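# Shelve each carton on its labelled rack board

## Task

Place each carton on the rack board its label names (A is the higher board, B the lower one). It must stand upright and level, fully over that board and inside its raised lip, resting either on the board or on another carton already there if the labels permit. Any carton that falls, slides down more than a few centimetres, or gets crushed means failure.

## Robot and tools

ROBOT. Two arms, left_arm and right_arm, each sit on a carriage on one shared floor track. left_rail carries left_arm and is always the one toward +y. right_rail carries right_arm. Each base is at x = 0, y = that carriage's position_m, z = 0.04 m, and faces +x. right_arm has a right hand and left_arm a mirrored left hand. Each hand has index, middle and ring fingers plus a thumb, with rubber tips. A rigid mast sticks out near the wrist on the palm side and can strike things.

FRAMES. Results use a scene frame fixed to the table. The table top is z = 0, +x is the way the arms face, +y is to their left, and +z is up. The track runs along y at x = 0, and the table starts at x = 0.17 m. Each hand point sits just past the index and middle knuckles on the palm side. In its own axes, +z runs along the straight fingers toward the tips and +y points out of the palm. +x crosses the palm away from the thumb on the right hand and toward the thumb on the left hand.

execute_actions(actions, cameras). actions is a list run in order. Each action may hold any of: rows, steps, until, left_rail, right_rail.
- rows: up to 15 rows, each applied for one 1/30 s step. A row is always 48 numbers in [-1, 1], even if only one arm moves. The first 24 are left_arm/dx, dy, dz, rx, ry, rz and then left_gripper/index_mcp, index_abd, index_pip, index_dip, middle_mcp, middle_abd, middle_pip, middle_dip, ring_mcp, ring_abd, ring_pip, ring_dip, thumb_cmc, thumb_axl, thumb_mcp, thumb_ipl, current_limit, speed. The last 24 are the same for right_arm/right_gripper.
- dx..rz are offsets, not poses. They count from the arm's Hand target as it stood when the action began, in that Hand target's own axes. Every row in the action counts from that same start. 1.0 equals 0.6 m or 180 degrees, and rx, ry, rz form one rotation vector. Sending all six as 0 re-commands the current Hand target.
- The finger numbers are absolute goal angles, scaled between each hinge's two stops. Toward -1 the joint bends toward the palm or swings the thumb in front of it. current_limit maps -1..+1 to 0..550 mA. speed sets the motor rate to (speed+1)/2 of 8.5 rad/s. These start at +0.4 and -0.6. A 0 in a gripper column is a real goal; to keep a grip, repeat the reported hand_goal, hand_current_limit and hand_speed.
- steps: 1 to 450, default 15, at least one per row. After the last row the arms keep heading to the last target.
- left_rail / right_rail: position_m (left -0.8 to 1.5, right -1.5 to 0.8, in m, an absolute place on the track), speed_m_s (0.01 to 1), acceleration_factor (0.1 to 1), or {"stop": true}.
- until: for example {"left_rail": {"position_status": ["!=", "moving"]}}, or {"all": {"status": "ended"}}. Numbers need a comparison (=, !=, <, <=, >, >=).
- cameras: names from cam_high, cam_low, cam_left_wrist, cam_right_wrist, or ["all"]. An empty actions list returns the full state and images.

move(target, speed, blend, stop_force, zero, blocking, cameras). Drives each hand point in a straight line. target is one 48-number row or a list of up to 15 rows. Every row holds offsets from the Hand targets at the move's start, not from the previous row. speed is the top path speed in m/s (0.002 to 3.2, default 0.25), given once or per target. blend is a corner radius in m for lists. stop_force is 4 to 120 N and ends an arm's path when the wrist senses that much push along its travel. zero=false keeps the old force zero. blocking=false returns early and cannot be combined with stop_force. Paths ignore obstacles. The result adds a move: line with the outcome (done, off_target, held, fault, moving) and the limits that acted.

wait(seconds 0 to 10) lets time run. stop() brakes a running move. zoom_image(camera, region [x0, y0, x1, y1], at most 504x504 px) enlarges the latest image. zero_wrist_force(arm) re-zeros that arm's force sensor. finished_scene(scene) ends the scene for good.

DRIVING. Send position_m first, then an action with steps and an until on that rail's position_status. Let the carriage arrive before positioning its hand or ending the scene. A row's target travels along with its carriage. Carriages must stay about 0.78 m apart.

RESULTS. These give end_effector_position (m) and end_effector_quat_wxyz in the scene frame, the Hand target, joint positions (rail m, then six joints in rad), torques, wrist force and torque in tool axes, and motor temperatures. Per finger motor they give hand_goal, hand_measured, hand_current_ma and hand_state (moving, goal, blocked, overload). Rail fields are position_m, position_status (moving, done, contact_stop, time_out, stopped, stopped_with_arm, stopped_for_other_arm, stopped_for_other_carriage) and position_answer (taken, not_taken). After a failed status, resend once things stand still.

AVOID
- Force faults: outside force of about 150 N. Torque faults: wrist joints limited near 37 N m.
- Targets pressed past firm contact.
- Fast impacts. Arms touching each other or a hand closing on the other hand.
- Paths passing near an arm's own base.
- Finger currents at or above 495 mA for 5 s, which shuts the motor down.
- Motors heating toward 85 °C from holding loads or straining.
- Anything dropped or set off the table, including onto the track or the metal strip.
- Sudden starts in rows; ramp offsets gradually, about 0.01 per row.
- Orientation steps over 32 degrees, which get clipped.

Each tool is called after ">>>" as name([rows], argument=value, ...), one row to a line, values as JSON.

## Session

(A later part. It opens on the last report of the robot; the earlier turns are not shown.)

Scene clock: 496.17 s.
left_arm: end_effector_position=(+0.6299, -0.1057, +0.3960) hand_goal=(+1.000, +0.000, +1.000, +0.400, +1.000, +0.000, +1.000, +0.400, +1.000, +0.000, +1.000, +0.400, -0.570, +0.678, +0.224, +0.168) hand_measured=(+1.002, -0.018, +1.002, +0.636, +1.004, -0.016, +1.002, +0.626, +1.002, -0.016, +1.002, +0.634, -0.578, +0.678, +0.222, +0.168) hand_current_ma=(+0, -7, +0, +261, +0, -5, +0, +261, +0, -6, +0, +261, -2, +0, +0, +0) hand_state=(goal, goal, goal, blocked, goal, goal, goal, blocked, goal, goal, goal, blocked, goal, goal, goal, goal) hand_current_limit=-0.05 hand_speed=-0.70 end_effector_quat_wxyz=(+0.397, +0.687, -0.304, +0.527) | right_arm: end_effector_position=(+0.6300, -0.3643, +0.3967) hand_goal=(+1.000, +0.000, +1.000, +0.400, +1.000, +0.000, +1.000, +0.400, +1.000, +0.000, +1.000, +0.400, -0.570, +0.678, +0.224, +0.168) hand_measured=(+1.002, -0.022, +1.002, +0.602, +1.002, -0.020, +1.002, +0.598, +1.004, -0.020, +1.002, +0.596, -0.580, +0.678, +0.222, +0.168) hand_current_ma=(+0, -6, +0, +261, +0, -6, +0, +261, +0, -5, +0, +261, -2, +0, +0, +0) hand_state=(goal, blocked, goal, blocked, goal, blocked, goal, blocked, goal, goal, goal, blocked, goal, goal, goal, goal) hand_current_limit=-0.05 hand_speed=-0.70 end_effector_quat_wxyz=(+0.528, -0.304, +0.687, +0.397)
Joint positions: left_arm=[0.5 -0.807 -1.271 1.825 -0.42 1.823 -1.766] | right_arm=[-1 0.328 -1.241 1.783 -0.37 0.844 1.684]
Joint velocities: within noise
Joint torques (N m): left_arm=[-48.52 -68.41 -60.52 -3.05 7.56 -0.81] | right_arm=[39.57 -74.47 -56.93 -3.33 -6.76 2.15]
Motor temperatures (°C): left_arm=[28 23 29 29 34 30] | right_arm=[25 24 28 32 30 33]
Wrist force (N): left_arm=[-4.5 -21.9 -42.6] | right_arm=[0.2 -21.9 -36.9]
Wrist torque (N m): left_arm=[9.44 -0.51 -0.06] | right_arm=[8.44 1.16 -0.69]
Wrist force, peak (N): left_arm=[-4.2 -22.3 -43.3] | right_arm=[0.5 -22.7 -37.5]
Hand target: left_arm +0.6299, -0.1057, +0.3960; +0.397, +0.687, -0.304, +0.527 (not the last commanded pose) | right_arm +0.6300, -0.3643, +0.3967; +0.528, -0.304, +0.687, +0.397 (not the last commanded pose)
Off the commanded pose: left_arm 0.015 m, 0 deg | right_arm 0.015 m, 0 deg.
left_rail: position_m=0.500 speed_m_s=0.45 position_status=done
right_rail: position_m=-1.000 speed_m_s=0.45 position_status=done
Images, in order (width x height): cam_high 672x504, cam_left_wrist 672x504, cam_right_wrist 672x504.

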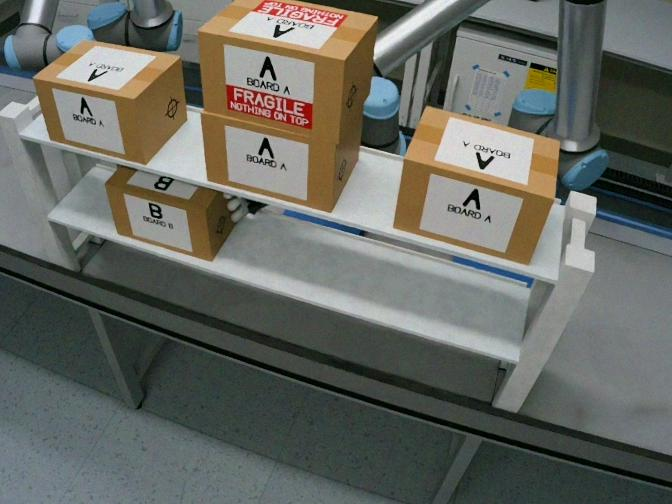

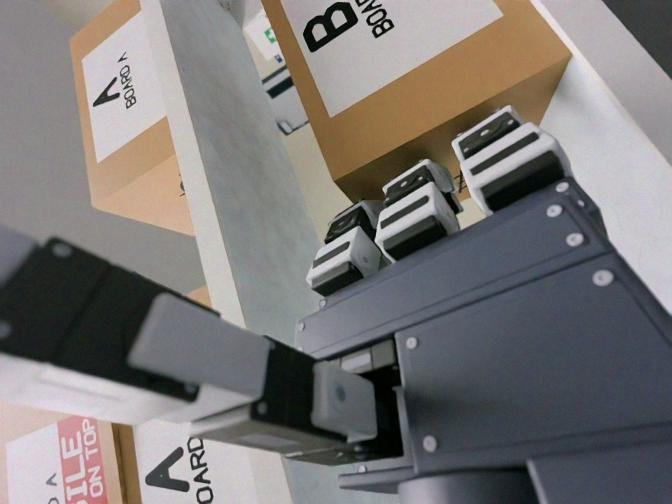

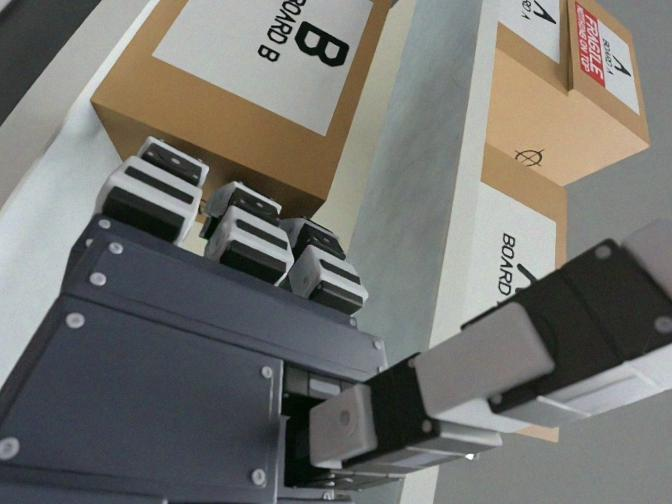

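>>> move([
  [-0.00322,-0.000747,0.000431,0,0,0,1,0,1,0.4,1,0,1,0.4,1,0,1,0.4,-0.571,0.678,0.2247,0.1676,-0.05,-0.7,0.00322,-0.000747,0.000431,0,0,0,1,0,1,0.4,1,0,1,0.4,1,0,1,0.4,-0.571,0.678,0.2247,0.1676,-0.05,-0.7],
  [-0.00322,-0.000747,0.000431,0,0,0,1,0,1,0.9,1,0,1,0.9,1,0,1,0.9,-0.571,0.678,0.2247,0.1676,-0.05,-0.7,0.00322,-0.000747,0.000431,0,0,0,1,0,1,0.9,1,0,1,0.9,1,0,1,0.9,-0.571,0.678,0.2247,0.1676,-0.05,-0.7],
  [-0.00322,-0.017417,-0.028439,0,0,0,1,0,1,0.9,1,0,1,0.9,1,0,1,0.9,-0.571,0.678,0.2247,0.1676,-0.05,-0.7,0.00322,-0.017417,-0.028439,0,0,0,1,0,1,0.9,1,0,1,0.9,1,0,1,0.9,-0.571,0.678,0.2247,0.1676,-0.05,-0.7],
  [-0.07223,0.205655,-0.157239,0,0,0,1,0,1,0.9,1,0,1,0.9,1,0,1,0.9,-0.571,0.678,0.2247,0.1676,-0.05,-0.7,0.07223,0.205655,-0.157239,0,0,0,1,0,1,0.9,1,0,1,0.9,1,0,1,0.9,-0.571,0.678,0.2247,0.1676,-0.05,-0.7],
], speed=[0.01, 0.01, 0.02, 0.08], cameras=["cam_high", "cam_left_wrist", "cam_right_wrist"])

>>> zoom_image(camera="cam_high", region=[90, 155, 250, 275])

>>> zoom_image(camera="cam_left_wrist", region=[336, 0, 672, 252])

Scene clock: 503.17 s.
left_arm: end_effector_position=(+0.4700, -0.0858, +0.3941) hand_goal=(+1.000, +0.000, +1.000, +0.900, +1.000, +0.000, +1.000, +0.900, +1.000, +0.000, +1.000, +0.900, -0.570, +0.678, +0.224, +0.168) hand_measured=(+1.000, -0.004, +1.000, +0.898, +1.000, -0.002, +1.000, +0.898, +1.000, -0.004, +1.000, +0.896, -0.578, +0.678, +0.222, +0.168) hand_current_ma=(+0, +0, +0, +0, +0, +0, +0, +0, +0, +0, +0, +0, -2, +0, +0, +0) hand_state=(goal, goal, goal, goal, goal, goal, goal, goal, goal, goal, goal, goal, goal, goal, goal, goal) hand_current_limit=-0.05 hand_speed=-0.70 end_effector_quat_wxyz=(+0.397, +0.687, -0.304, +0.527) | right_arm: end_effector_position=(+0.4701, -0.3842, +0.3946) hand_goal=(+1.000, +0.000, +1.000, +0.900, +1.000, +0.000, +1.000, +0.900, +1.000, +0.000, +1.000, +0.900, -0.570, +0.678, +0.224, +0.168) hand_measured=(+1.000, -0.006, +1.000, +0.896, +1.000, -0.006, +1.000, +0.898, +1.000, -0.004, +1.000, +0.898, -0.580, +0.678, +0.222, +0.168) hand_current_ma=(+0, +0, +0, +0, +0, +0, +0, +0, +0, +0, +0, +0, -2, +0, +0, +0) hand_state=(goal, goal, goal, goal, goal, goal, goal, goal, goal, goal, goal, goal, goal, goal, goal, goal) hand_current_limit=-0.05 hand_speed=-0.70 end_effector_quat_wxyz=(+0.528, -0.304, +0.687, +0.397)
Joint positions: left_arm=[0.5 -1.005 -1.491 2.102 -0.481 1.627 -1.793] | right_arm=[-1 0.391 -1.453 2.06 -0.443 0.906 1.697]
Joint torques (N m): left_arm=[-16.37 -50.08 -29.11 -5.65 -2.06 -2.87] | right_arm=[11 -57.27 -25.71 -3.2 2.86 3.99]
Wrist force (N): left_arm=[-2.6 7.5 0.0] | right_arm=[-4.2 0.6 4.4]
Wrist torque (N m): left_arm=[1.11 0.25 -0.41] | right_arm=[-0.43 0.21 -0.58]
Wrist force, peak (N): left_arm=[-1.4 -20.4 -46.7] | right_arm=[-1.6 -20.3 -40.2]
Hand target: left_arm +0.4699, -0.0858, +0.3941; +0.397, +0.687, -0.304, +0.527 | right_arm +0.4700, -0.3842, +0.3946; +0.528, -0.304, +0.687, +0.397
Off the commanded pose: left_arm 0.000 m, 0 deg | right_arm 0.000 m, 0 deg.
left_rail: position_m=0.500 speed_m_s=0.45 position_status=done
right_rail: position_m=-1.000 speed_m_s=0.45 position_status=done
move: done
Images, in order (width x height): cam_high 672x504, cam_left_wrist 672x504, cam_right_wrist 672x504.

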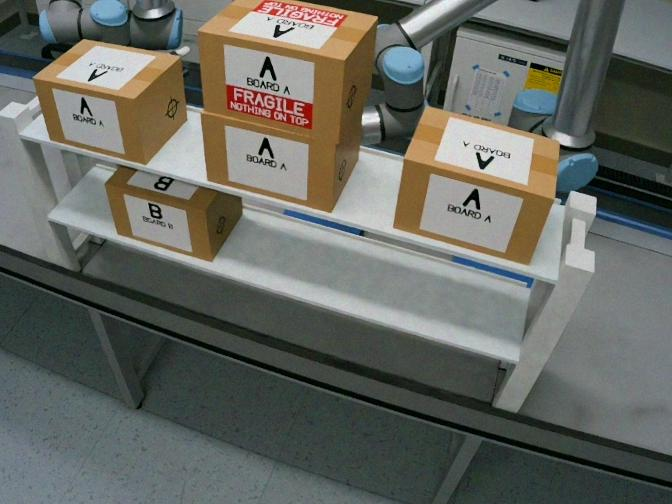

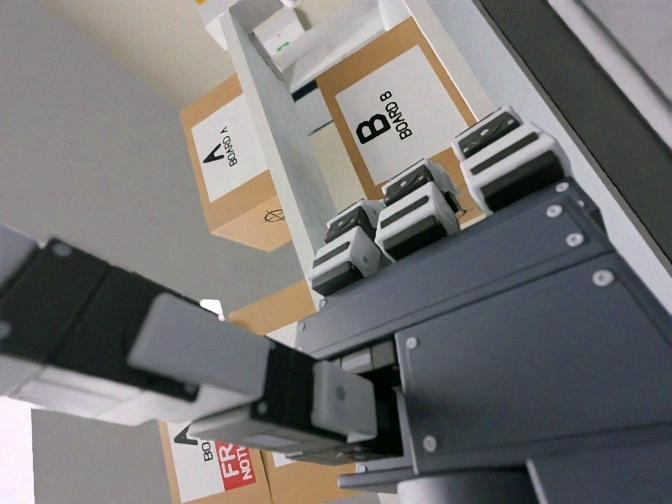

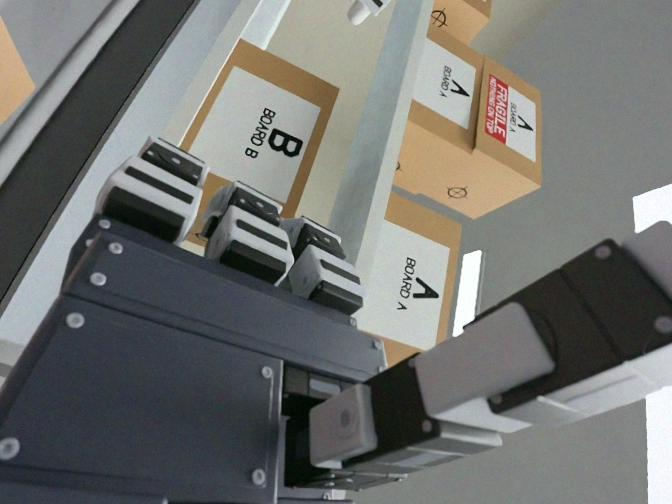

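Scaled by 3.150 from the camera's 672x504 image, which has a finer 960x720 frame.

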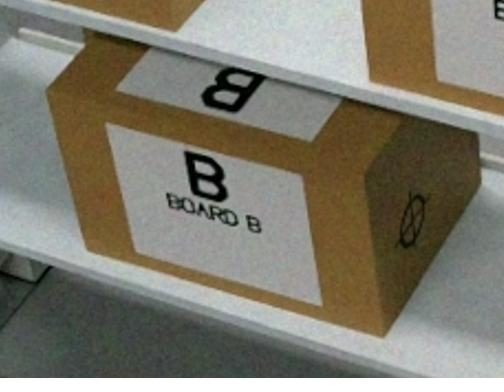

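Scaled by 1.500 from the camera's 672x504 image, which has a finer 960x720 frame.

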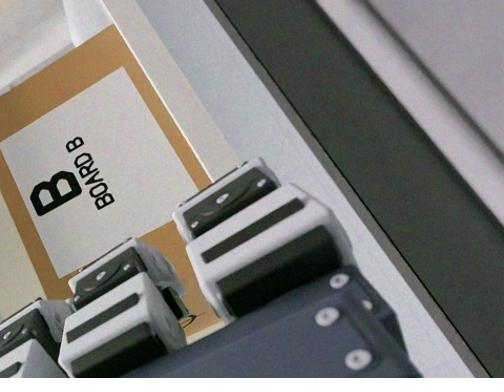

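>>> zoom_image(camera="cam_right_wrist", region=[100, 0, 400, 225])

>>> zoom_image(camera="cam_left_wrist", region=[300, 0, 520, 165])

Scaled by 1.680 from the camera's 672x504 image, which has a finer 960x720 frame.

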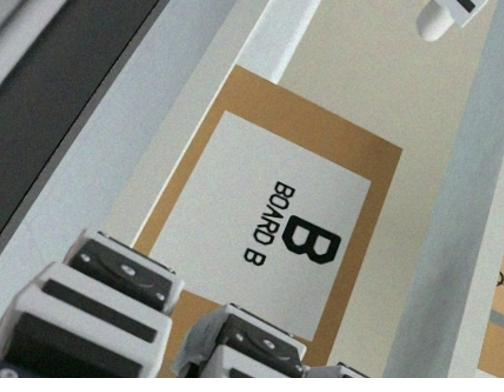

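Scaled by 2.291 from the camera's 672x504 image, which has a finer 960x720 frame.

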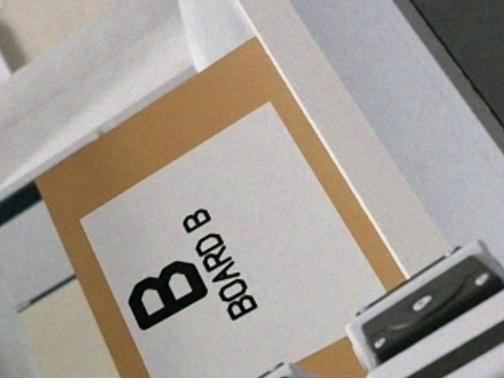

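>>> zoom_image(camera="cam_high", region=[195, 180, 265, 270])

>>> zoom_image(camera="cam_high", region=[95, 155, 175, 255])

>>> zoom_image(camera="cam_right_wrist", region=[200, 20, 300, 95])

>>> zoom_image(camera="cam_left_wrist", region=[390, 0, 490, 75])

Scaled by 5.600 from the camera's 672x504 image, which has a finer 960x720 frame.

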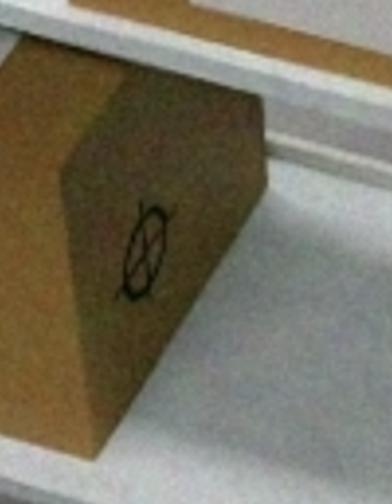

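Scaled by 5.040 from the camera's 672x504 image, which has a finer 960x720 frame.

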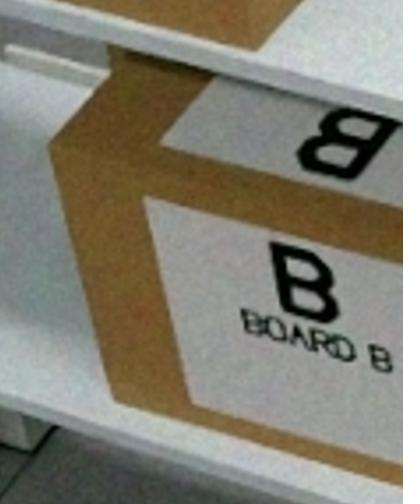

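Scaled by 5.040 from the camera's 672x504 image, which has a finer 960x720 frame.

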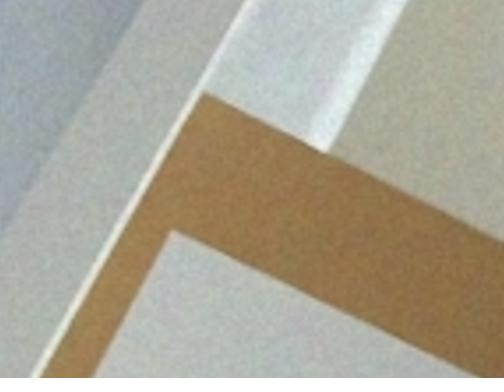

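Scaled by 5.040 from the camera's 672x504 image, which has a finer 960x720 frame.

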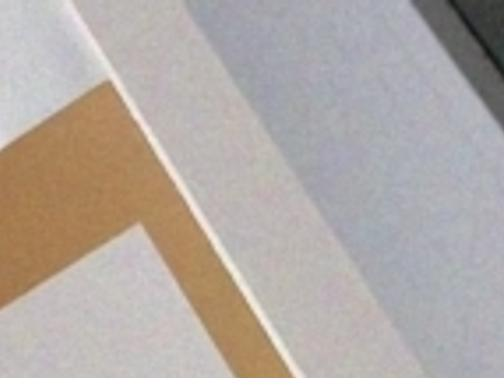

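>>> execute_actions([
  {"right_rail": {"position_m": -1.08}, "steps": 90, "until": {"right_rail": {"position_status": ["!=", "moving"]}}},
], cameras=["cam_low"])

Scene clock: 512.00 s.
left_arm: end_effector_position=(+0.4699, -0.0858, +0.3941) hand_goal=(+1.000, +0.000, +1.000, +0.900, +1.000, +0.000, +1.000, +0.900, +1.000, +0.000, +1.000, +0.900, -0.570, +0.678, +0.224, +0.168) hand_measured=(+1.000, -0.004, +1.000, +0.898, +1.000, -0.002, +1.000, +0.898, +1.000, -0.004, +1.000, +0.896, -0.578, +0.678, +0.222, +0.168) hand_current_ma=(+0, +0, +0, +0, +0, +0, +0, +0, +0, +0, +0, +0, -2, +0, +0, +0) hand_state=(goal, goal, goal, goal, goal, goal, goal, goal, goal, goal, goal, goal, goal, goal, goal, goal) hand_current_limit=-0.05 hand_speed=-0.70 end_effector_quat_wxyz=(+0.397, +0.687, -0.304, +0.527) | right_arm: end_effector_position=(+0.4700, -0.4642, +0.3946) hand_goal=(+1.000, +0.000, +1.000, +0.900, +1.000, +0.000, +1.000, +0.900, +1.000, +0.000, +1.000, +0.900, -0.570, +0.678, +0.224, +0.168) hand_measured=(+1.000, -0.006, +1.000, +0.896, +1.000, -0.006, +1.000, +0.898, +1.000, -0.004, +1.000, +0.898, -0.580, +0.678, +0.222, +0.168) hand_current_ma=(+0, +0, +0, +0, +0, +0, +0, +0, +0, +0, +0, +0, -2, +0, +0, +0) hand_state=(goal, goal, goal, goal, goal, goal, goal, goal, goal, goal, goal, goal, goal, goal, goal, goal) hand_current_limit=-0.05 hand_speed=-0.70 end_effector_quat_wxyz=(+0.528, -0.304, +0.687, +0.397)
Joint positions: left_arm=[0.5 -1.005 -1.491 2.102 -0.481 1.627 -1.793] | right_arm=[-1.08 0.391 -1.454 2.06 -0.443 0.906 1.697]
Joint torques (N m): left_arm=[-18.8 -52.24 -27.65 -5.67 -2.3 -2.91] | right_arm=[1.59 -51.04 -29.62 -1.73 2.42 3.88]
Wrist force (N): left_arm=[-2.8 7.4 0.0] | right_arm=[-4.1 0.4 4.5]
Wrist torque (N m): left_arm=[1.12 0.27 -0.42] | right_arm=[-0.46 0.19 -0.57]
Wrist force, peak (N): left_arm=[-3.3 7.8 -0.1] | right_arm=[-4.4 1.7 6.1]
Hand target: left_arm +0.4699, -0.0858, +0.3941; +0.397, +0.687, -0.304, +0.527 | right_arm +0.4700, -0.4642, +0.3946; +0.528, -0.304, +0.687, +0.397
Off the commanded pose: left_arm 0.000 m, 0 deg | right_arm 0.000 m, 0 deg.
left_rail: position_m=0.500 speed_m_s=0.45 position_status=done
right_rail: position_m=-1.080 speed_m_s=0.45 position_status=done
Images, in order (width x height): cam_low 672x504.

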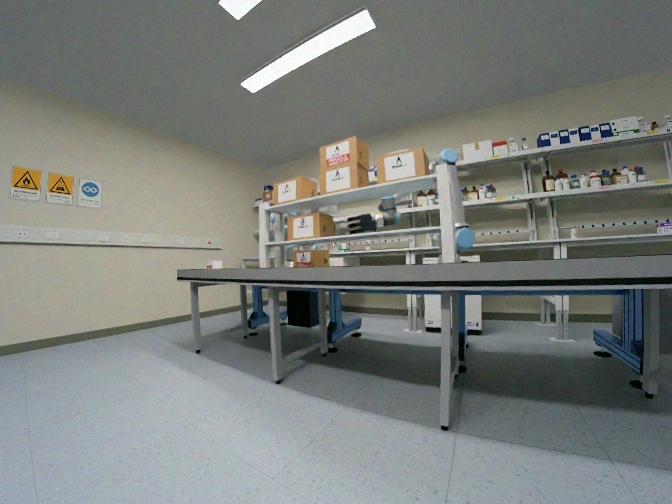

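>>> move(target=[-0.12071,0.37509,0.18776,-0.0322,-0.00747,0.00431,1,0,1,0.7,1,0,1,0.7,1,0,1,0.7,-0.571,0.678,0.2247,0.1676,-0.05,-0.7,0.13644,0.11483,-0.37402,0.0322,-0.00747,0.00431,1,0,1,0.7,1,0,1,0.7,1,0,1,0.7,-0.571,0.678,0.2247,0.1676,-0.05,-0.7], speed=0.15, cameras=["cam_high", "cam_low", "cam_left_wrist", "cam_right_wrist"])

Scene clock: 515.40 s.
left_arm: end_effector_position=(+0.3174, -0.2960, +0.3603) hand_goal=(+1.000, +0.000, +1.000, +0.700, +1.000, +0.000, +1.000, +0.700, +1.000, +0.000, +1.000, +0.700, -0.570, +0.678, +0.224, +0.168) hand_measured=(+1.000, -0.004, +1.000, +0.702, +1.000, -0.002, +1.000, +0.702, +1.000, -0.004, +1.000, +0.704, -0.578, +0.678, +0.222, +0.168) hand_current_ma=(+0, +0, +0, +0, +0, +0, +0, +0, +0, +0, +0, +0, -2, +0, +0, +0) hand_state=(goal, goal, goal, goal, goal, goal, goal, goal, goal, goal, goal, goal, goal, goal, goal, goal) hand_current_limit=-0.05 hand_speed=-0.70 end_effector_quat_wxyz=(+0.424, +0.670, -0.339, +0.506) | right_arm: end_effector_position=(+0.2828, -0.6240, +0.3597) hand_goal=(+1.000, +0.000, +1.000, +0.700, +1.000, +0.000, +1.000, +0.700, +1.000, +0.000, +1.000, +0.700, -0.570, +0.678, +0.224, +0.168) hand_measured=(+1.000, -0.006, +1.000, +0.704, +1.000, -0.006, +1.000, +0.702, +1.000, -0.004, +1.000, +0.702, -0.580, +0.678, +0.222, +0.168) hand_current_ma=(+0, +0, +0, +0, +0, +0, +0, +0, +0, +0, +0, +0, -2, +0, +0, +0) hand_state=(goal, goal, goal, goal, goal, goal, goal, goal, goal, goal, goal, goal, goal, goal, goal, goal) hand_current_limit=-0.05 hand_speed=-0.70 end_effector_quat_wxyz=(+0.548, -0.268, +0.702, +0.369)
Joint positions: left_arm=[0.5 -1.364 -1.332 1.982 -0.519 1.375 -1.826] | right_arm=[-1.08 0.151 -1.931 2.538 -0.422 0.774 1.666]
Joint torques (N m): left_arm=[-18.96 -36.92 -41.33 1.57 -2.7 -2.83] | right_arm=[-11.91 -16.23 -25.41 1.51 -3.33 -3.59]
Wrist force (N): left_arm=[-2.9 7.6 -0.8] | right_arm=[-4.0 0.4 4.6]
Wrist torque (N m): left_arm=[1.20 0.28 -0.43] | right_arm=[-0.49 0.16 -0.39]
Wrist force, peak (N): left_arm=[-3.2 8.8 0.1] | right_arm=[-5.1 1.0 5.0]
Hand target: left_arm +0.3174, -0.2961, +0.3603; +0.424, +0.670, -0.339, +0.506 | right_arm +0.2828, -0.6240, +0.3597; +0.548, -0.268, +0.702, +0.369
Off the commanded pose: left_arm 0.000 m, 0 deg | right_arm 0.000 m, 0 deg.
left_rail: position_m=0.500 speed_m_s=0.45 position_status=done
right_rail: position_m=-1.080 speed_m_s=0.45 position_status=done
move: done

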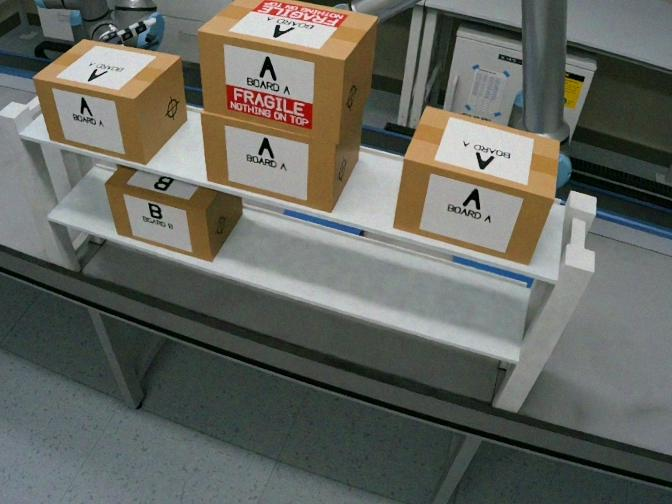

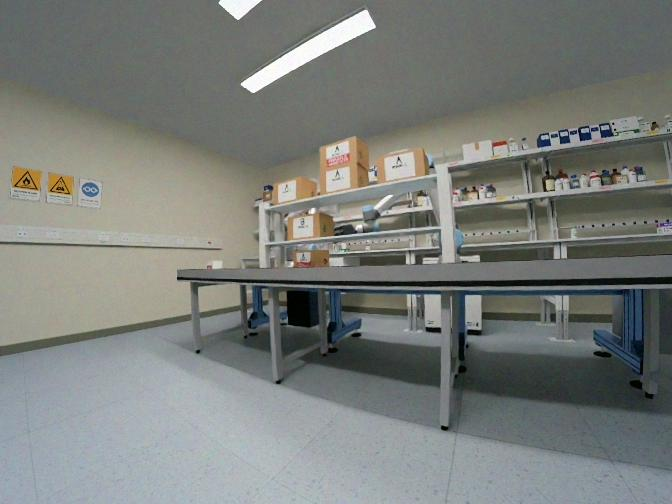

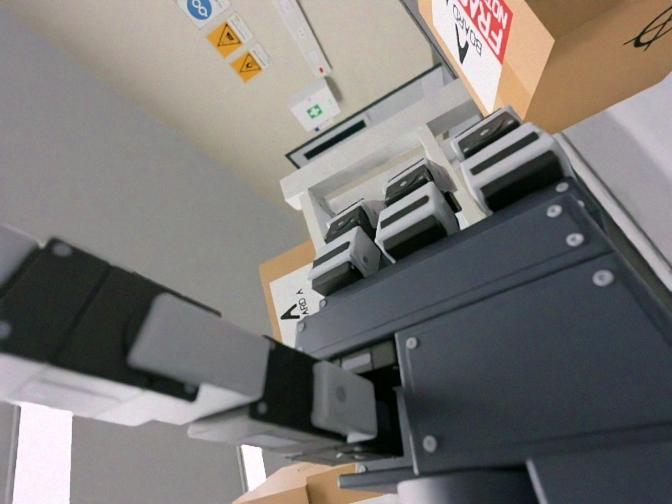

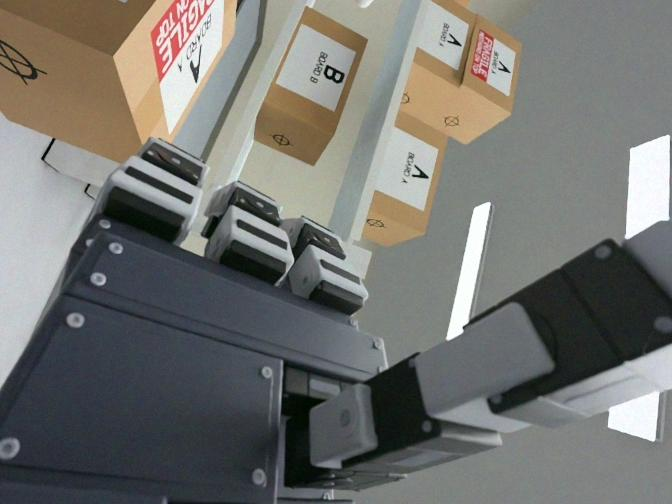

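>>> zoom_image(camera="cam_right_wrist", region=[0, 0, 280, 210])

>>> zoom_image(camera="cam_left_wrist", region=[392, 0, 672, 210])

Scaled by 1.800 from the camera's 672x504 image, which has a finer 960x720 frame.

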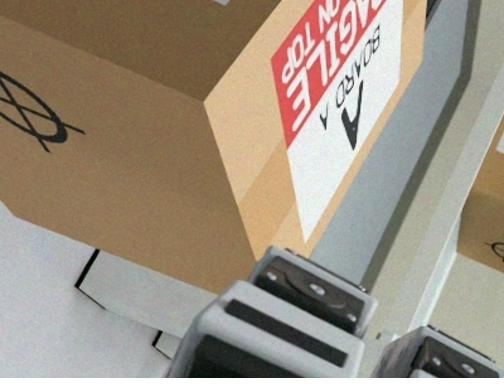

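Scaled by 1.800 from the camera's 672x504 image, which has a finer 960x720 frame.

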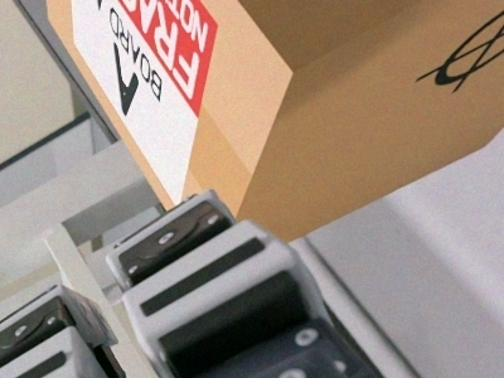

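>>> zoom_image(camera="cam_right_wrist", region=[80, 20, 180, 150])

>>> zoom_image(camera="cam_left_wrist", region=[500, 0, 600, 130])

>>> zoom_image(camera="cam_right_wrist", region=[0, 70, 110, 180])

>>> zoom_image(camera="cam_left_wrist", region=[562, 30, 672, 140])

Scaled by 3.877 from the camera's 672x504 image, which has a finer 960x720 frame.

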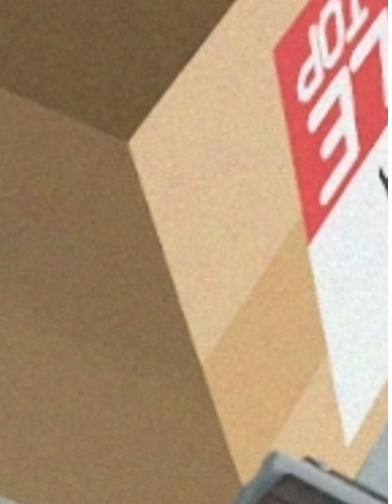

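Scaled by 3.877 from the camera's 672x504 image, which has a finer 960x720 frame.

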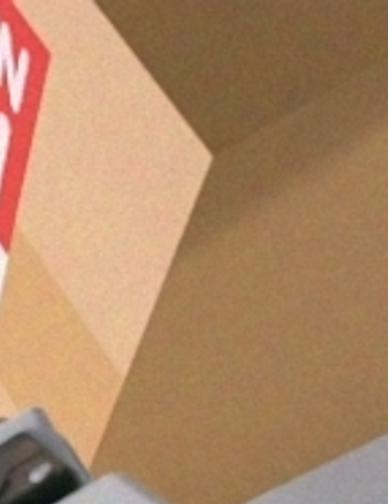

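Scaled by 4.582 from the camera's 672x504 image, which has a finer 960x720 frame.

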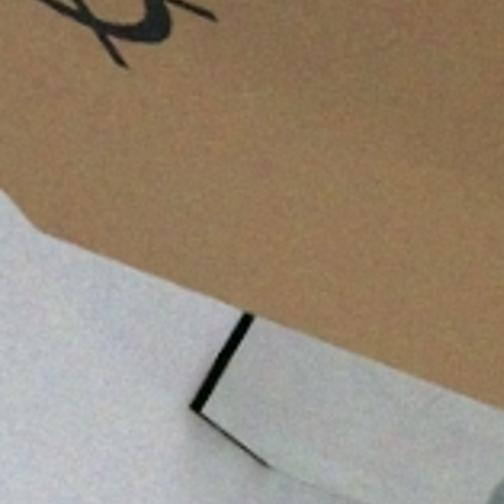

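Scaled by 4.582 from the camera's 672x504 image, which has a finer 960x720 frame.

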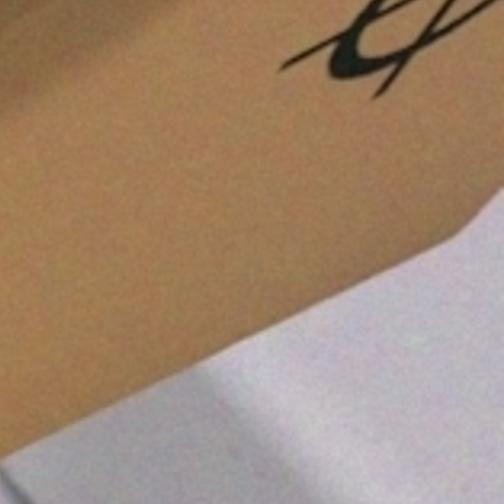

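>>> move([
  [0.00776,-0.03327,0.00035,0,0,0,1,0,1,0.7,1,0,1,0.7,1,0,1,0.7,-0.571,0.678,0.2247,0.1676,-0.05,-0.7,-0.00776,-0.01693,0.02863,0,0,0,1,0,1,0.7,1,0,1,0.7,1,0,1,0.7,-0.571,0.678,0.2247,0.1676,-0.05,-0.7],
  [-0.2482,-0.09266,0.03465,0,0,0,1,0,1,0.7,1,0,1,0.7,1,0,1,0.7,-0.571,0.678,0.2247,0.1676,-0.05,-0.7,0.2482,-0.07632,0.06293,0,0,0,1,0,1,0.7,1,0,1,0.7,1,0,1,0.7,-0.571,0.678,0.2247,0.1676,-0.05,-0.7],
], speed=[0.08, 0.1], blend=[0.01, 0], cameras=["cam_low", "cam_left_wrist", "cam_right_wrist"])

>>> zoom_image(camera="cam_right_wrist", region=[0, 0, 280, 210])

>>> zoom_image(camera="cam_left_wrist", region=[392, 0, 672, 210])

Scene clock: 526.33 s.
left_arm: end_effector_position=(+0.3362, -0.2882, +0.2013) hand_goal=(+1.000, +0.000, +1.000, +0.700, +1.000, +0.000, +1.000, +0.700, +1.000, +0.000, +1.000, +0.700, -0.570, +0.678, +0.224, +0.168) hand_measured=(+1.000, -0.004, +1.000, +0.702, +1.000, -0.002, +1.000, +0.702, +1.000, -0.004, +1.000, +0.704, -0.578, +0.678, +0.222, +0.168) hand_current_ma=(+0, +0, +0, +0, +0, +0, +0, +0, +0, +0, +0, +0, -2, +0, +0, +0) hand_state=(goal, goal, goal, goal, goal, goal, goal, goal, goal, goal, goal, goal, goal, goal, goal, goal) hand_current_limit=-0.05 hand_speed=-0.70 end_effector_quat_wxyz=(+0.424, +0.670, -0.339, +0.506) | right_arm: end_effector_position=(+0.3018, -0.6160, +0.2007) hand_goal=(+1.000, +0.000, +1.000, +0.700, +1.000, +0.000, +1.000, +0.700, +1.000, +0.000, +1.000, +0.700, -0.570, +0.678, +0.224, +0.168) hand_measured=(+1.000, -0.006, +1.000, +0.704, +1.000, -0.006, +1.000, +0.702, +1.000, -0.004, +1.000, +0.702, -0.580, +0.678, +0.222, +0.168) hand_current_ma=(+0, +0, +0, +0, +0, +0, +0, +0, +0, +0, +0, +0, -2, +0, +0, +0) hand_state=(goal, goal, goal, goal, goal, goal, goal, goal, goal, goal, goal, goal, goal, goal, goal, goal) hand_current_limit=-0.05 hand_speed=-0.70 end_effector_quat_wxyz=(+0.548, -0.268, +0.702, +0.369)
Joint positions: left_arm=[0.5 -1.33 -1.122 2.063 -0.81 1.409 -1.821] | right_arm=[-1.08 0.171 -1.498 2.651 -0.973 0.793 1.671]
Joint torques (N m): left_arm=[-14.61 -45.34 -18.9 -5.6 -0.83 0.13] | right_arm=[12.85 -11.5 -7.13 -2.73 2.84 3.47]
Wrist force (N): left_arm=[-2.7 7.5 -0.3] | right_arm=[-4.2 0.5 4.2]
Wrist torque (N m): left_arm=[1.15 0.26 -0.40] | right_arm=[-0.45 0.20 -0.41]
Wrist force, peak (N): left_arm=[-2.8 9.0 -0.6] | right_arm=[-5.0 0.3 4.9]
Hand target: left_arm +0.3362, -0.2882, +0.2013; +0.424, +0.670, -0.339, +0.506 | right_arm +0.3018, -0.6160, +0.2007; +0.548, -0.268, +0.702, +0.369
Off the commanded pose: left_arm 0.000 m, 0 deg | right_arm 0.000 m, 0 deg.
left_rail: position_m=0.500 speed_m_s=0.45 position_status=done
right_rail: position_m=-1.080 speed_m_s=0.45 position_status=done
move: done
Images, in order (width x height): cam_low 672x504, cam_left_wrist 672x504, cam_right_wrist 672x504.

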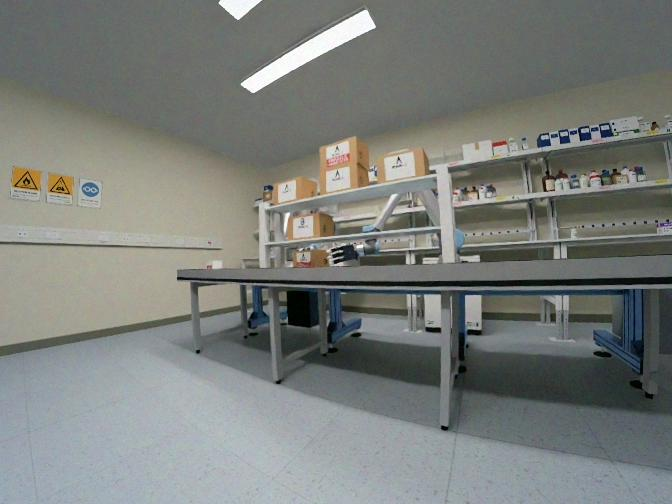

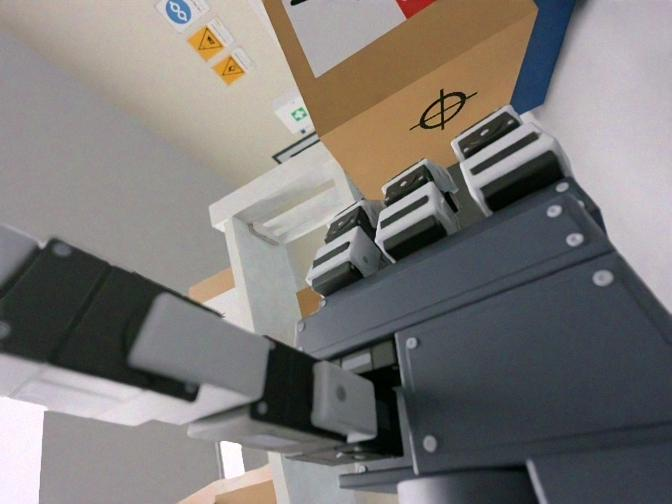

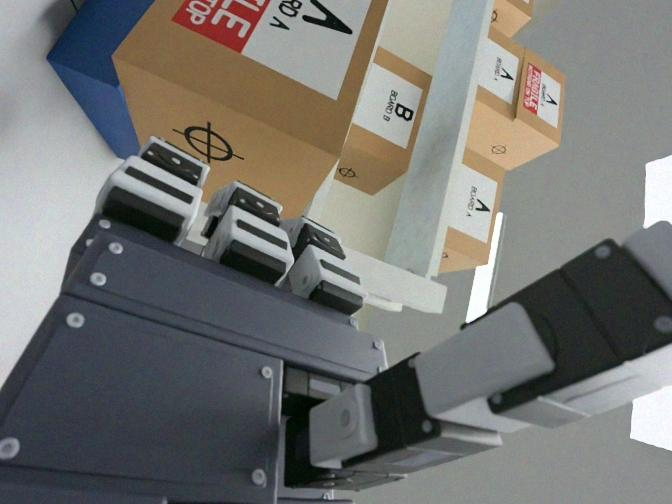

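Scaled by 1.800 from the camera's 672x504 image, which has a finer 960x720 frame.

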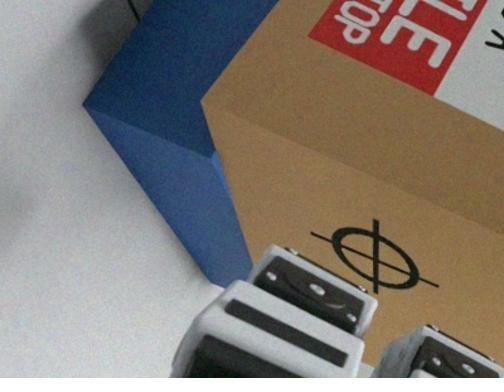

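Scaled by 1.800 from the camera's 672x504 image, which has a finer 960x720 frame.

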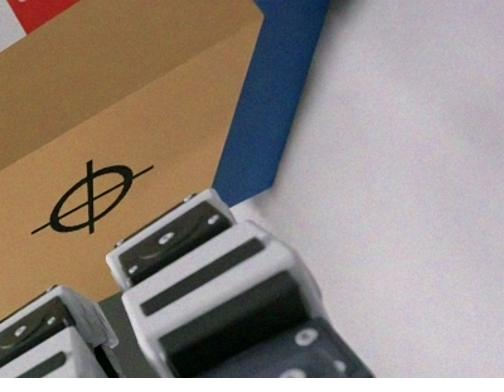

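>>> move(target=[0,0.0583,0.101,0,0,0,1,0,1,0.7,1,0,1,0.7,1,0,1,0.7,-0.571,0.678,0.2247,0.1676,-0.05,-0.7,0,0.0583,0.101,0,0,0,1,0,1,0.7,1,0,1,0.7,1,0,1,0.7,-0.571,0.678,0.2247,0.1676,-0.05,-0.7], speed=0.018, stop_force=5, cameras=["cam_left_wrist", "cam_right_wrist"])

Scene clock: 530.30 s.
left_arm: end_effector_position=(+0.3325, -0.3235, +0.2013) hand_goal=(+1.000, +0.000, +1.000, +0.700, +1.000, +0.000, +1.000, +0.700, +1.000, +0.000, +1.000, +0.700, -0.570, +0.678, +0.224, +0.168) hand_measured=(+1.000, -0.002, +1.000, +0.704, +1.000, -0.002, +1.000, +0.702, +1.000, -0.002, +1.000, +0.704, -0.578, +0.678, +0.222, +0.168) hand_current_ma=(+0, +0, +0, +1, +0, +0, +0, +0, +0, +0, +0, +0, -2, +0, +0, +0) hand_state=(goal, goal, goal, goal, goal, goal, goal, goal, goal, goal, goal, goal, goal, goal, goal, goal) hand_current_limit=-0.05 hand_speed=-0.70 end_effector_quat_wxyz=(+0.424, +0.670, -0.339, +0.506) | right_arm: end_effector_position=(+0.3055, -0.5810, +0.2008) hand_goal=(+1.000, +0.000, +1.000, +0.700, +1.000, +0.000, +1.000, +0.700, +1.000, +0.000, +1.000, +0.700, -0.570, +0.678, +0.224, +0.168) hand_measured=(+1.000, -0.004, +1.000, +0.704, +1.000, -0.002, +1.000, +0.702, +1.000, -0.002, +1.000, +0.702, -0.580, +0.678, +0.222, +0.168) hand_current_ma=(+0, +0, +0, +0, +0, +0, +0, +0, +0, +0, +0, +0, -2, +0, +0, +0) hand_state=(goal, goal, goal, goal, goal, goal, goal, goal, goal, goal, goal, goal, goal, goal, goal, goal) hand_current_limit=-0.05 hand_speed=-0.70 end_effector_quat_wxyz=(+0.548, -0.268, +0.702, +0.369)
Joint positions: left_arm=[0.5 -1.349 -1.089 2.004 -0.783 1.39 -1.824] | right_arm=[-1.08 0.294 -1.457 2.599 -0.979 0.914 1.699]
Joint torques (N m): left_arm=[15.3 -73.78 -19.36 -5.65 1.23 2] | right_arm=[-13.72 -38.07 -7.59 -1.49 -3.15 -3.02]
Wrist force (N): left_arm=[-3.1 7.5 -0.3] | right_arm=[-4.3 0.2 4.3]
Wrist torque (N m): left_arm=[1.14 0.31 -0.44] | right_arm=[-0.44 0.22 -0.59]
Wrist force, peak (N): left_arm=[-2.0 6.4 -7.6] | right_arm=[-4.5 0.4 4.8]
Hand target: left_arm +0.3325, -0.3235, +0.2013; +0.424, +0.670, -0.339, +0.506 (not the last commanded pose) | right_arm +0.3055, -0.5810, +0.2008; +0.548, -0.268, +0.702, +0.369 (not the last commanded pose)
Off the commanded pose: left_arm 0.035 m, 0 deg | right_arm 0.035 m, 0 deg.
left_rail: position_m=0.500 speed_m_s=0.45 position_status=done
right_rail: position_m=-1.080 speed_m_s=0.45 position_status=done
move: contact (left_arm, right_arm)
Images, in order (width x height): cam_left_wrist 672x504, cam_right_wrist 672x504.

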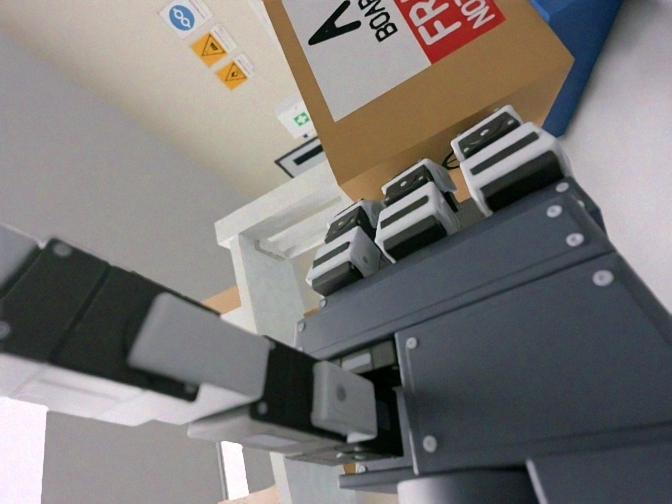

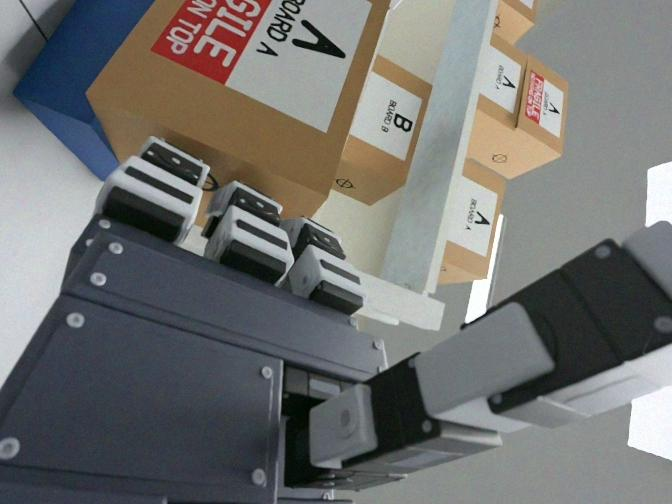

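>>> execute_actions([
  {"rows": [[0,0,0,0,0,0,1,0,1,0.4,1,0,1,0.4,1,0,1,0.4,-0.571,0.678,0.2247,0.1676,-0.05,-0.7,0,0,0,0,0,0,1,0,1,0.4,1,0,1,0.4,1,0,1,0.4,-0.571,0.678,0.2247,0.1676,-0.05,-0.7]], "steps": 40},
])

>>> move(target=[0,0.00117,0.00202,0,0,0,1,0,1,0.4,1,0,1,0.4,1,0,1,0.4,-0.571,0.678,0.2247,0.1676,-0.05,-0.7,0,0.00117,0.00202,0,0,0,1,0,1,0.4,1,0,1,0.4,1,0,1,0.4,-0.571,0.678,0.2247,0.1676,-0.05,-0.7], speed=0.01, cameras=["cam_left_wrist", "cam_right_wrist"])

Scene clock: 532.50 s.
left_arm: end_effector_position=(+0.3325, -0.3235, +0.2013) hand_goal=(+1.000, +0.000, +1.000, +0.400, +1.000, +0.000, +1.000, +0.400, +1.000, +0.000, +1.000, +0.400, -0.570, +0.678, +0.224, +0.168) hand_measured=(+1.002, -0.004, +1.000, +0.634, +1.002, -0.002, +1.002, +0.630, +1.002, -0.002, +1.000, +0.634, -0.578, +0.678, +0.222, +0.168) hand_current_ma=(+0, +0, +0, +261, +0, +0, +0, +261, +0, +0, +0, +261, -2, +0, +0, +0) hand_state=(goal, goal, goal, blocked, goal, goal, goal, blocked, goal, goal, goal, blocked, goal, goal, goal, goal) hand_current_limit=-0.05 hand_speed=-0.70 end_effector_quat_wxyz=(+0.424, +0.670, -0.339, +0.506) | right_arm: end_effector_position=(+0.3055, -0.5810, +0.2008) hand_goal=(+1.000, +0.000, +1.000, +0.400, +1.000, +0.000, +1.000, +0.400, +1.000, +0.000, +1.000, +0.400, -0.570, +0.678, +0.224, +0.168) hand_measured=(+1.002, -0.004, +1.000, +0.654, +1.002, -0.004, +1.000, +0.644, +1.002, -0.002, +1.002, +0.636, -0.580, +0.678, +0.222, +0.168) hand_current_ma=(+0, +0, +0, +261, +0, +0, +0, +261, +0, +0, +0, +261, -2, +0, +0, +0) hand_state=(goal, goal, goal, blocked, goal, goal, goal, blocked, goal, goal, goal, blocked, goal, goal, goal, goal) hand_current_limit=-0.05 hand_speed=-0.70 end_effector_quat_wxyz=(+0.548, -0.268, +0.702, +0.369)
Joint positions: left_arm=[0.5 -1.349 -1.089 2.004 -0.783 1.39 -1.824] | right_arm=[-1.08 0.294 -1.457 2.599 -0.979 0.914 1.699]
Joint torques (N m): left_arm=[-32.97 -72.5 -48.55 -5.73 5.42 2.02] | right_arm=[19.68 -38.16 -35.12 -0.22 -3.2 -3.25]
Wrist force (N): left_arm=[-2.4 -6.0 -24.1] | right_arm=[-4.0 -13.9 -17.2]
Wrist torque (N m): left_arm=[5.63 -0.30 -0.11] | right_arm=[4.11 0.65 -1.02]
Wrist force, peak (N): left_arm=[-2.7 -5.9 -24.3] | right_arm=[-3.9 -14.1 -17.3]
Hand target: left_arm +0.3325, -0.3235, +0.2013; +0.424, +0.670, -0.339, +0.506 | right_arm +0.3055, -0.5810, +0.2008; +0.548, -0.268, +0.702, +0.369
Off the commanded pose: left_arm 0.000 m, 0 deg | right_arm 0.000 m, 0 deg.
left_rail: position_m=0.500 speed_m_s=0.45 position_status=done
right_rail: position_m=-1.080 speed_m_s=0.45 position_status=done

Scene clock: 533.20 s.
left_arm: end_effector_position=(+0.3324, -0.3248, +0.2013) hand_goal=(+1.000, +0.000, +1.000, +0.400, +1.000, +0.000, +1.000, +0.400, +1.000, +0.000, +1.000, +0.400, -0.570, +0.678, +0.224, +0.168) hand_measured=(+1.002, +0.000, +1.002, +0.634, +1.002, +0.002, +1.002, +0.630, +1.002, +0.002, +1.002, +0.634, -0.578, +0.678, +0.222, +0.168) hand_current_ma=(+0, +0, +0, +261, +0, +0, +0, +261, +0, +0, +0, +261, -2, +0, +0, +0) hand_state=(goal, goal, goal, blocked, goal, goal, goal, blocked, goal, goal, goal, blocked, goal, goal, goal, goal) hand_current_limit=-0.05 hand_speed=-0.70 end_effector_quat_wxyz=(+0.424, +0.670, -0.339, +0.506) | right_arm: end_effector_position=(+0.3056, -0.5796, +0.2008) hand_goal=(+1.000, +0.000, +1.000, +0.400, +1.000, +0.000, +1.000, +0.400, +1.000, +0.000, +1.000, +0.400, -0.570, +0.678, +0.224, +0.168) hand_measured=(+1.002, -0.002, +1.002, +0.654, +1.002, -0.002, +1.002, +0.644, +1.002, -0.002, +1.002, +0.636, -0.580, +0.678, +0.222, +0.168) hand_current_ma=(+0, +0, +0, +261, +0, +0, +0, +261, +0, +0, +0, +261, -2, +0, +0, +0) hand_state=(goal, goal, goal, blocked, goal, goal, goal, blocked, goal, goal, goal, blocked, goal, goal, goal, goal) hand_current_limit=-0.05 hand_speed=-0.70 end_effector_quat_wxyz=(+0.548, -0.268, +0.702, +0.369)
Joint positions: left_arm=[0.5 -1.35 -1.088 2.002 -0.782 1.389 -1.824] | right_arm=[-1.08 0.298 -1.455 2.597 -0.979 0.918 1.7]
Joint torques (N m): left_arm=[-44.36 -50.5 -59.33 -3.31 5.1 -1.92] | right_arm=[28.64 -15.98 -43.01 -2.33 -5.38 4.14]
Wrist force (N): left_arm=[-1.6 -15.5 -44.8] | right_arm=[-5.4 -21.8 -39.4]
Wrist torque (N m): left_arm=[9.38 -0.64 0.20] | right_arm=[8.05 1.08 -1.38]
Wrist force, peak (N): left_arm=[-1.6 -15.5 -44.8] | right_arm=[-5.4 -21.8 -39.4]
Hand target: left_arm +0.3323, -0.3249, +0.2013; +0.424, +0.670, -0.339, +0.506 | right_arm +0.3056, -0.5796, +0.2008; +0.548, -0.268, +0.702, +0.369
Off the commanded pose: left_arm 0.000 m, 0 deg | right_arm 0.000 m, 0 deg.
left_rail: position_m=0.500 speed_m_s=0.45 position_status=done
right_rail: position_m=-1.080 speed_m_s=0.45 position_status=done
move: done
Images, in order (width x height): cam_left_wrist 672x504, cam_right_wrist 672x504.

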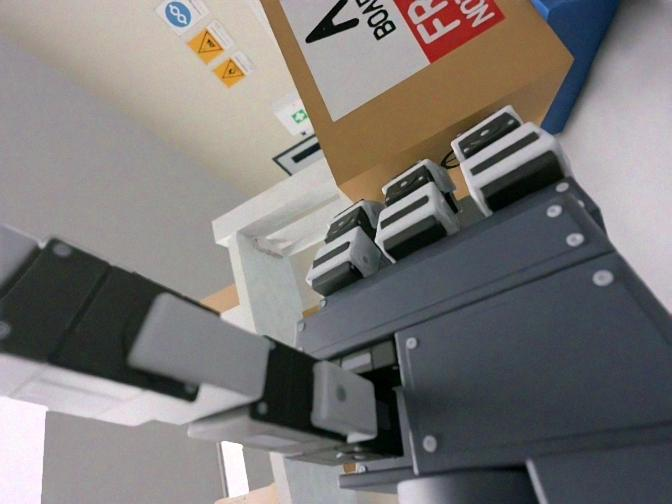

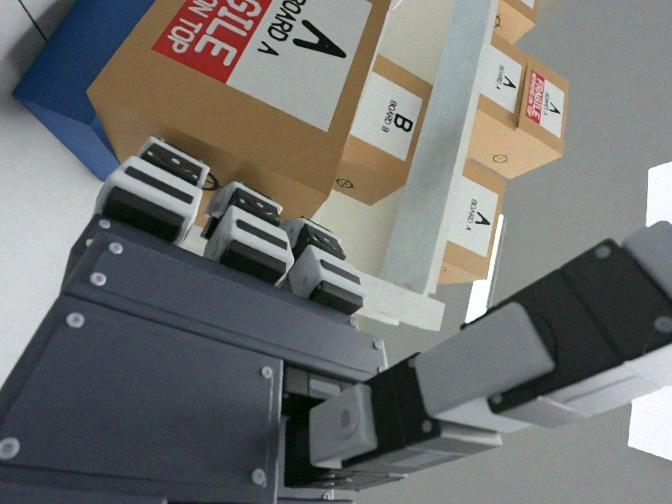

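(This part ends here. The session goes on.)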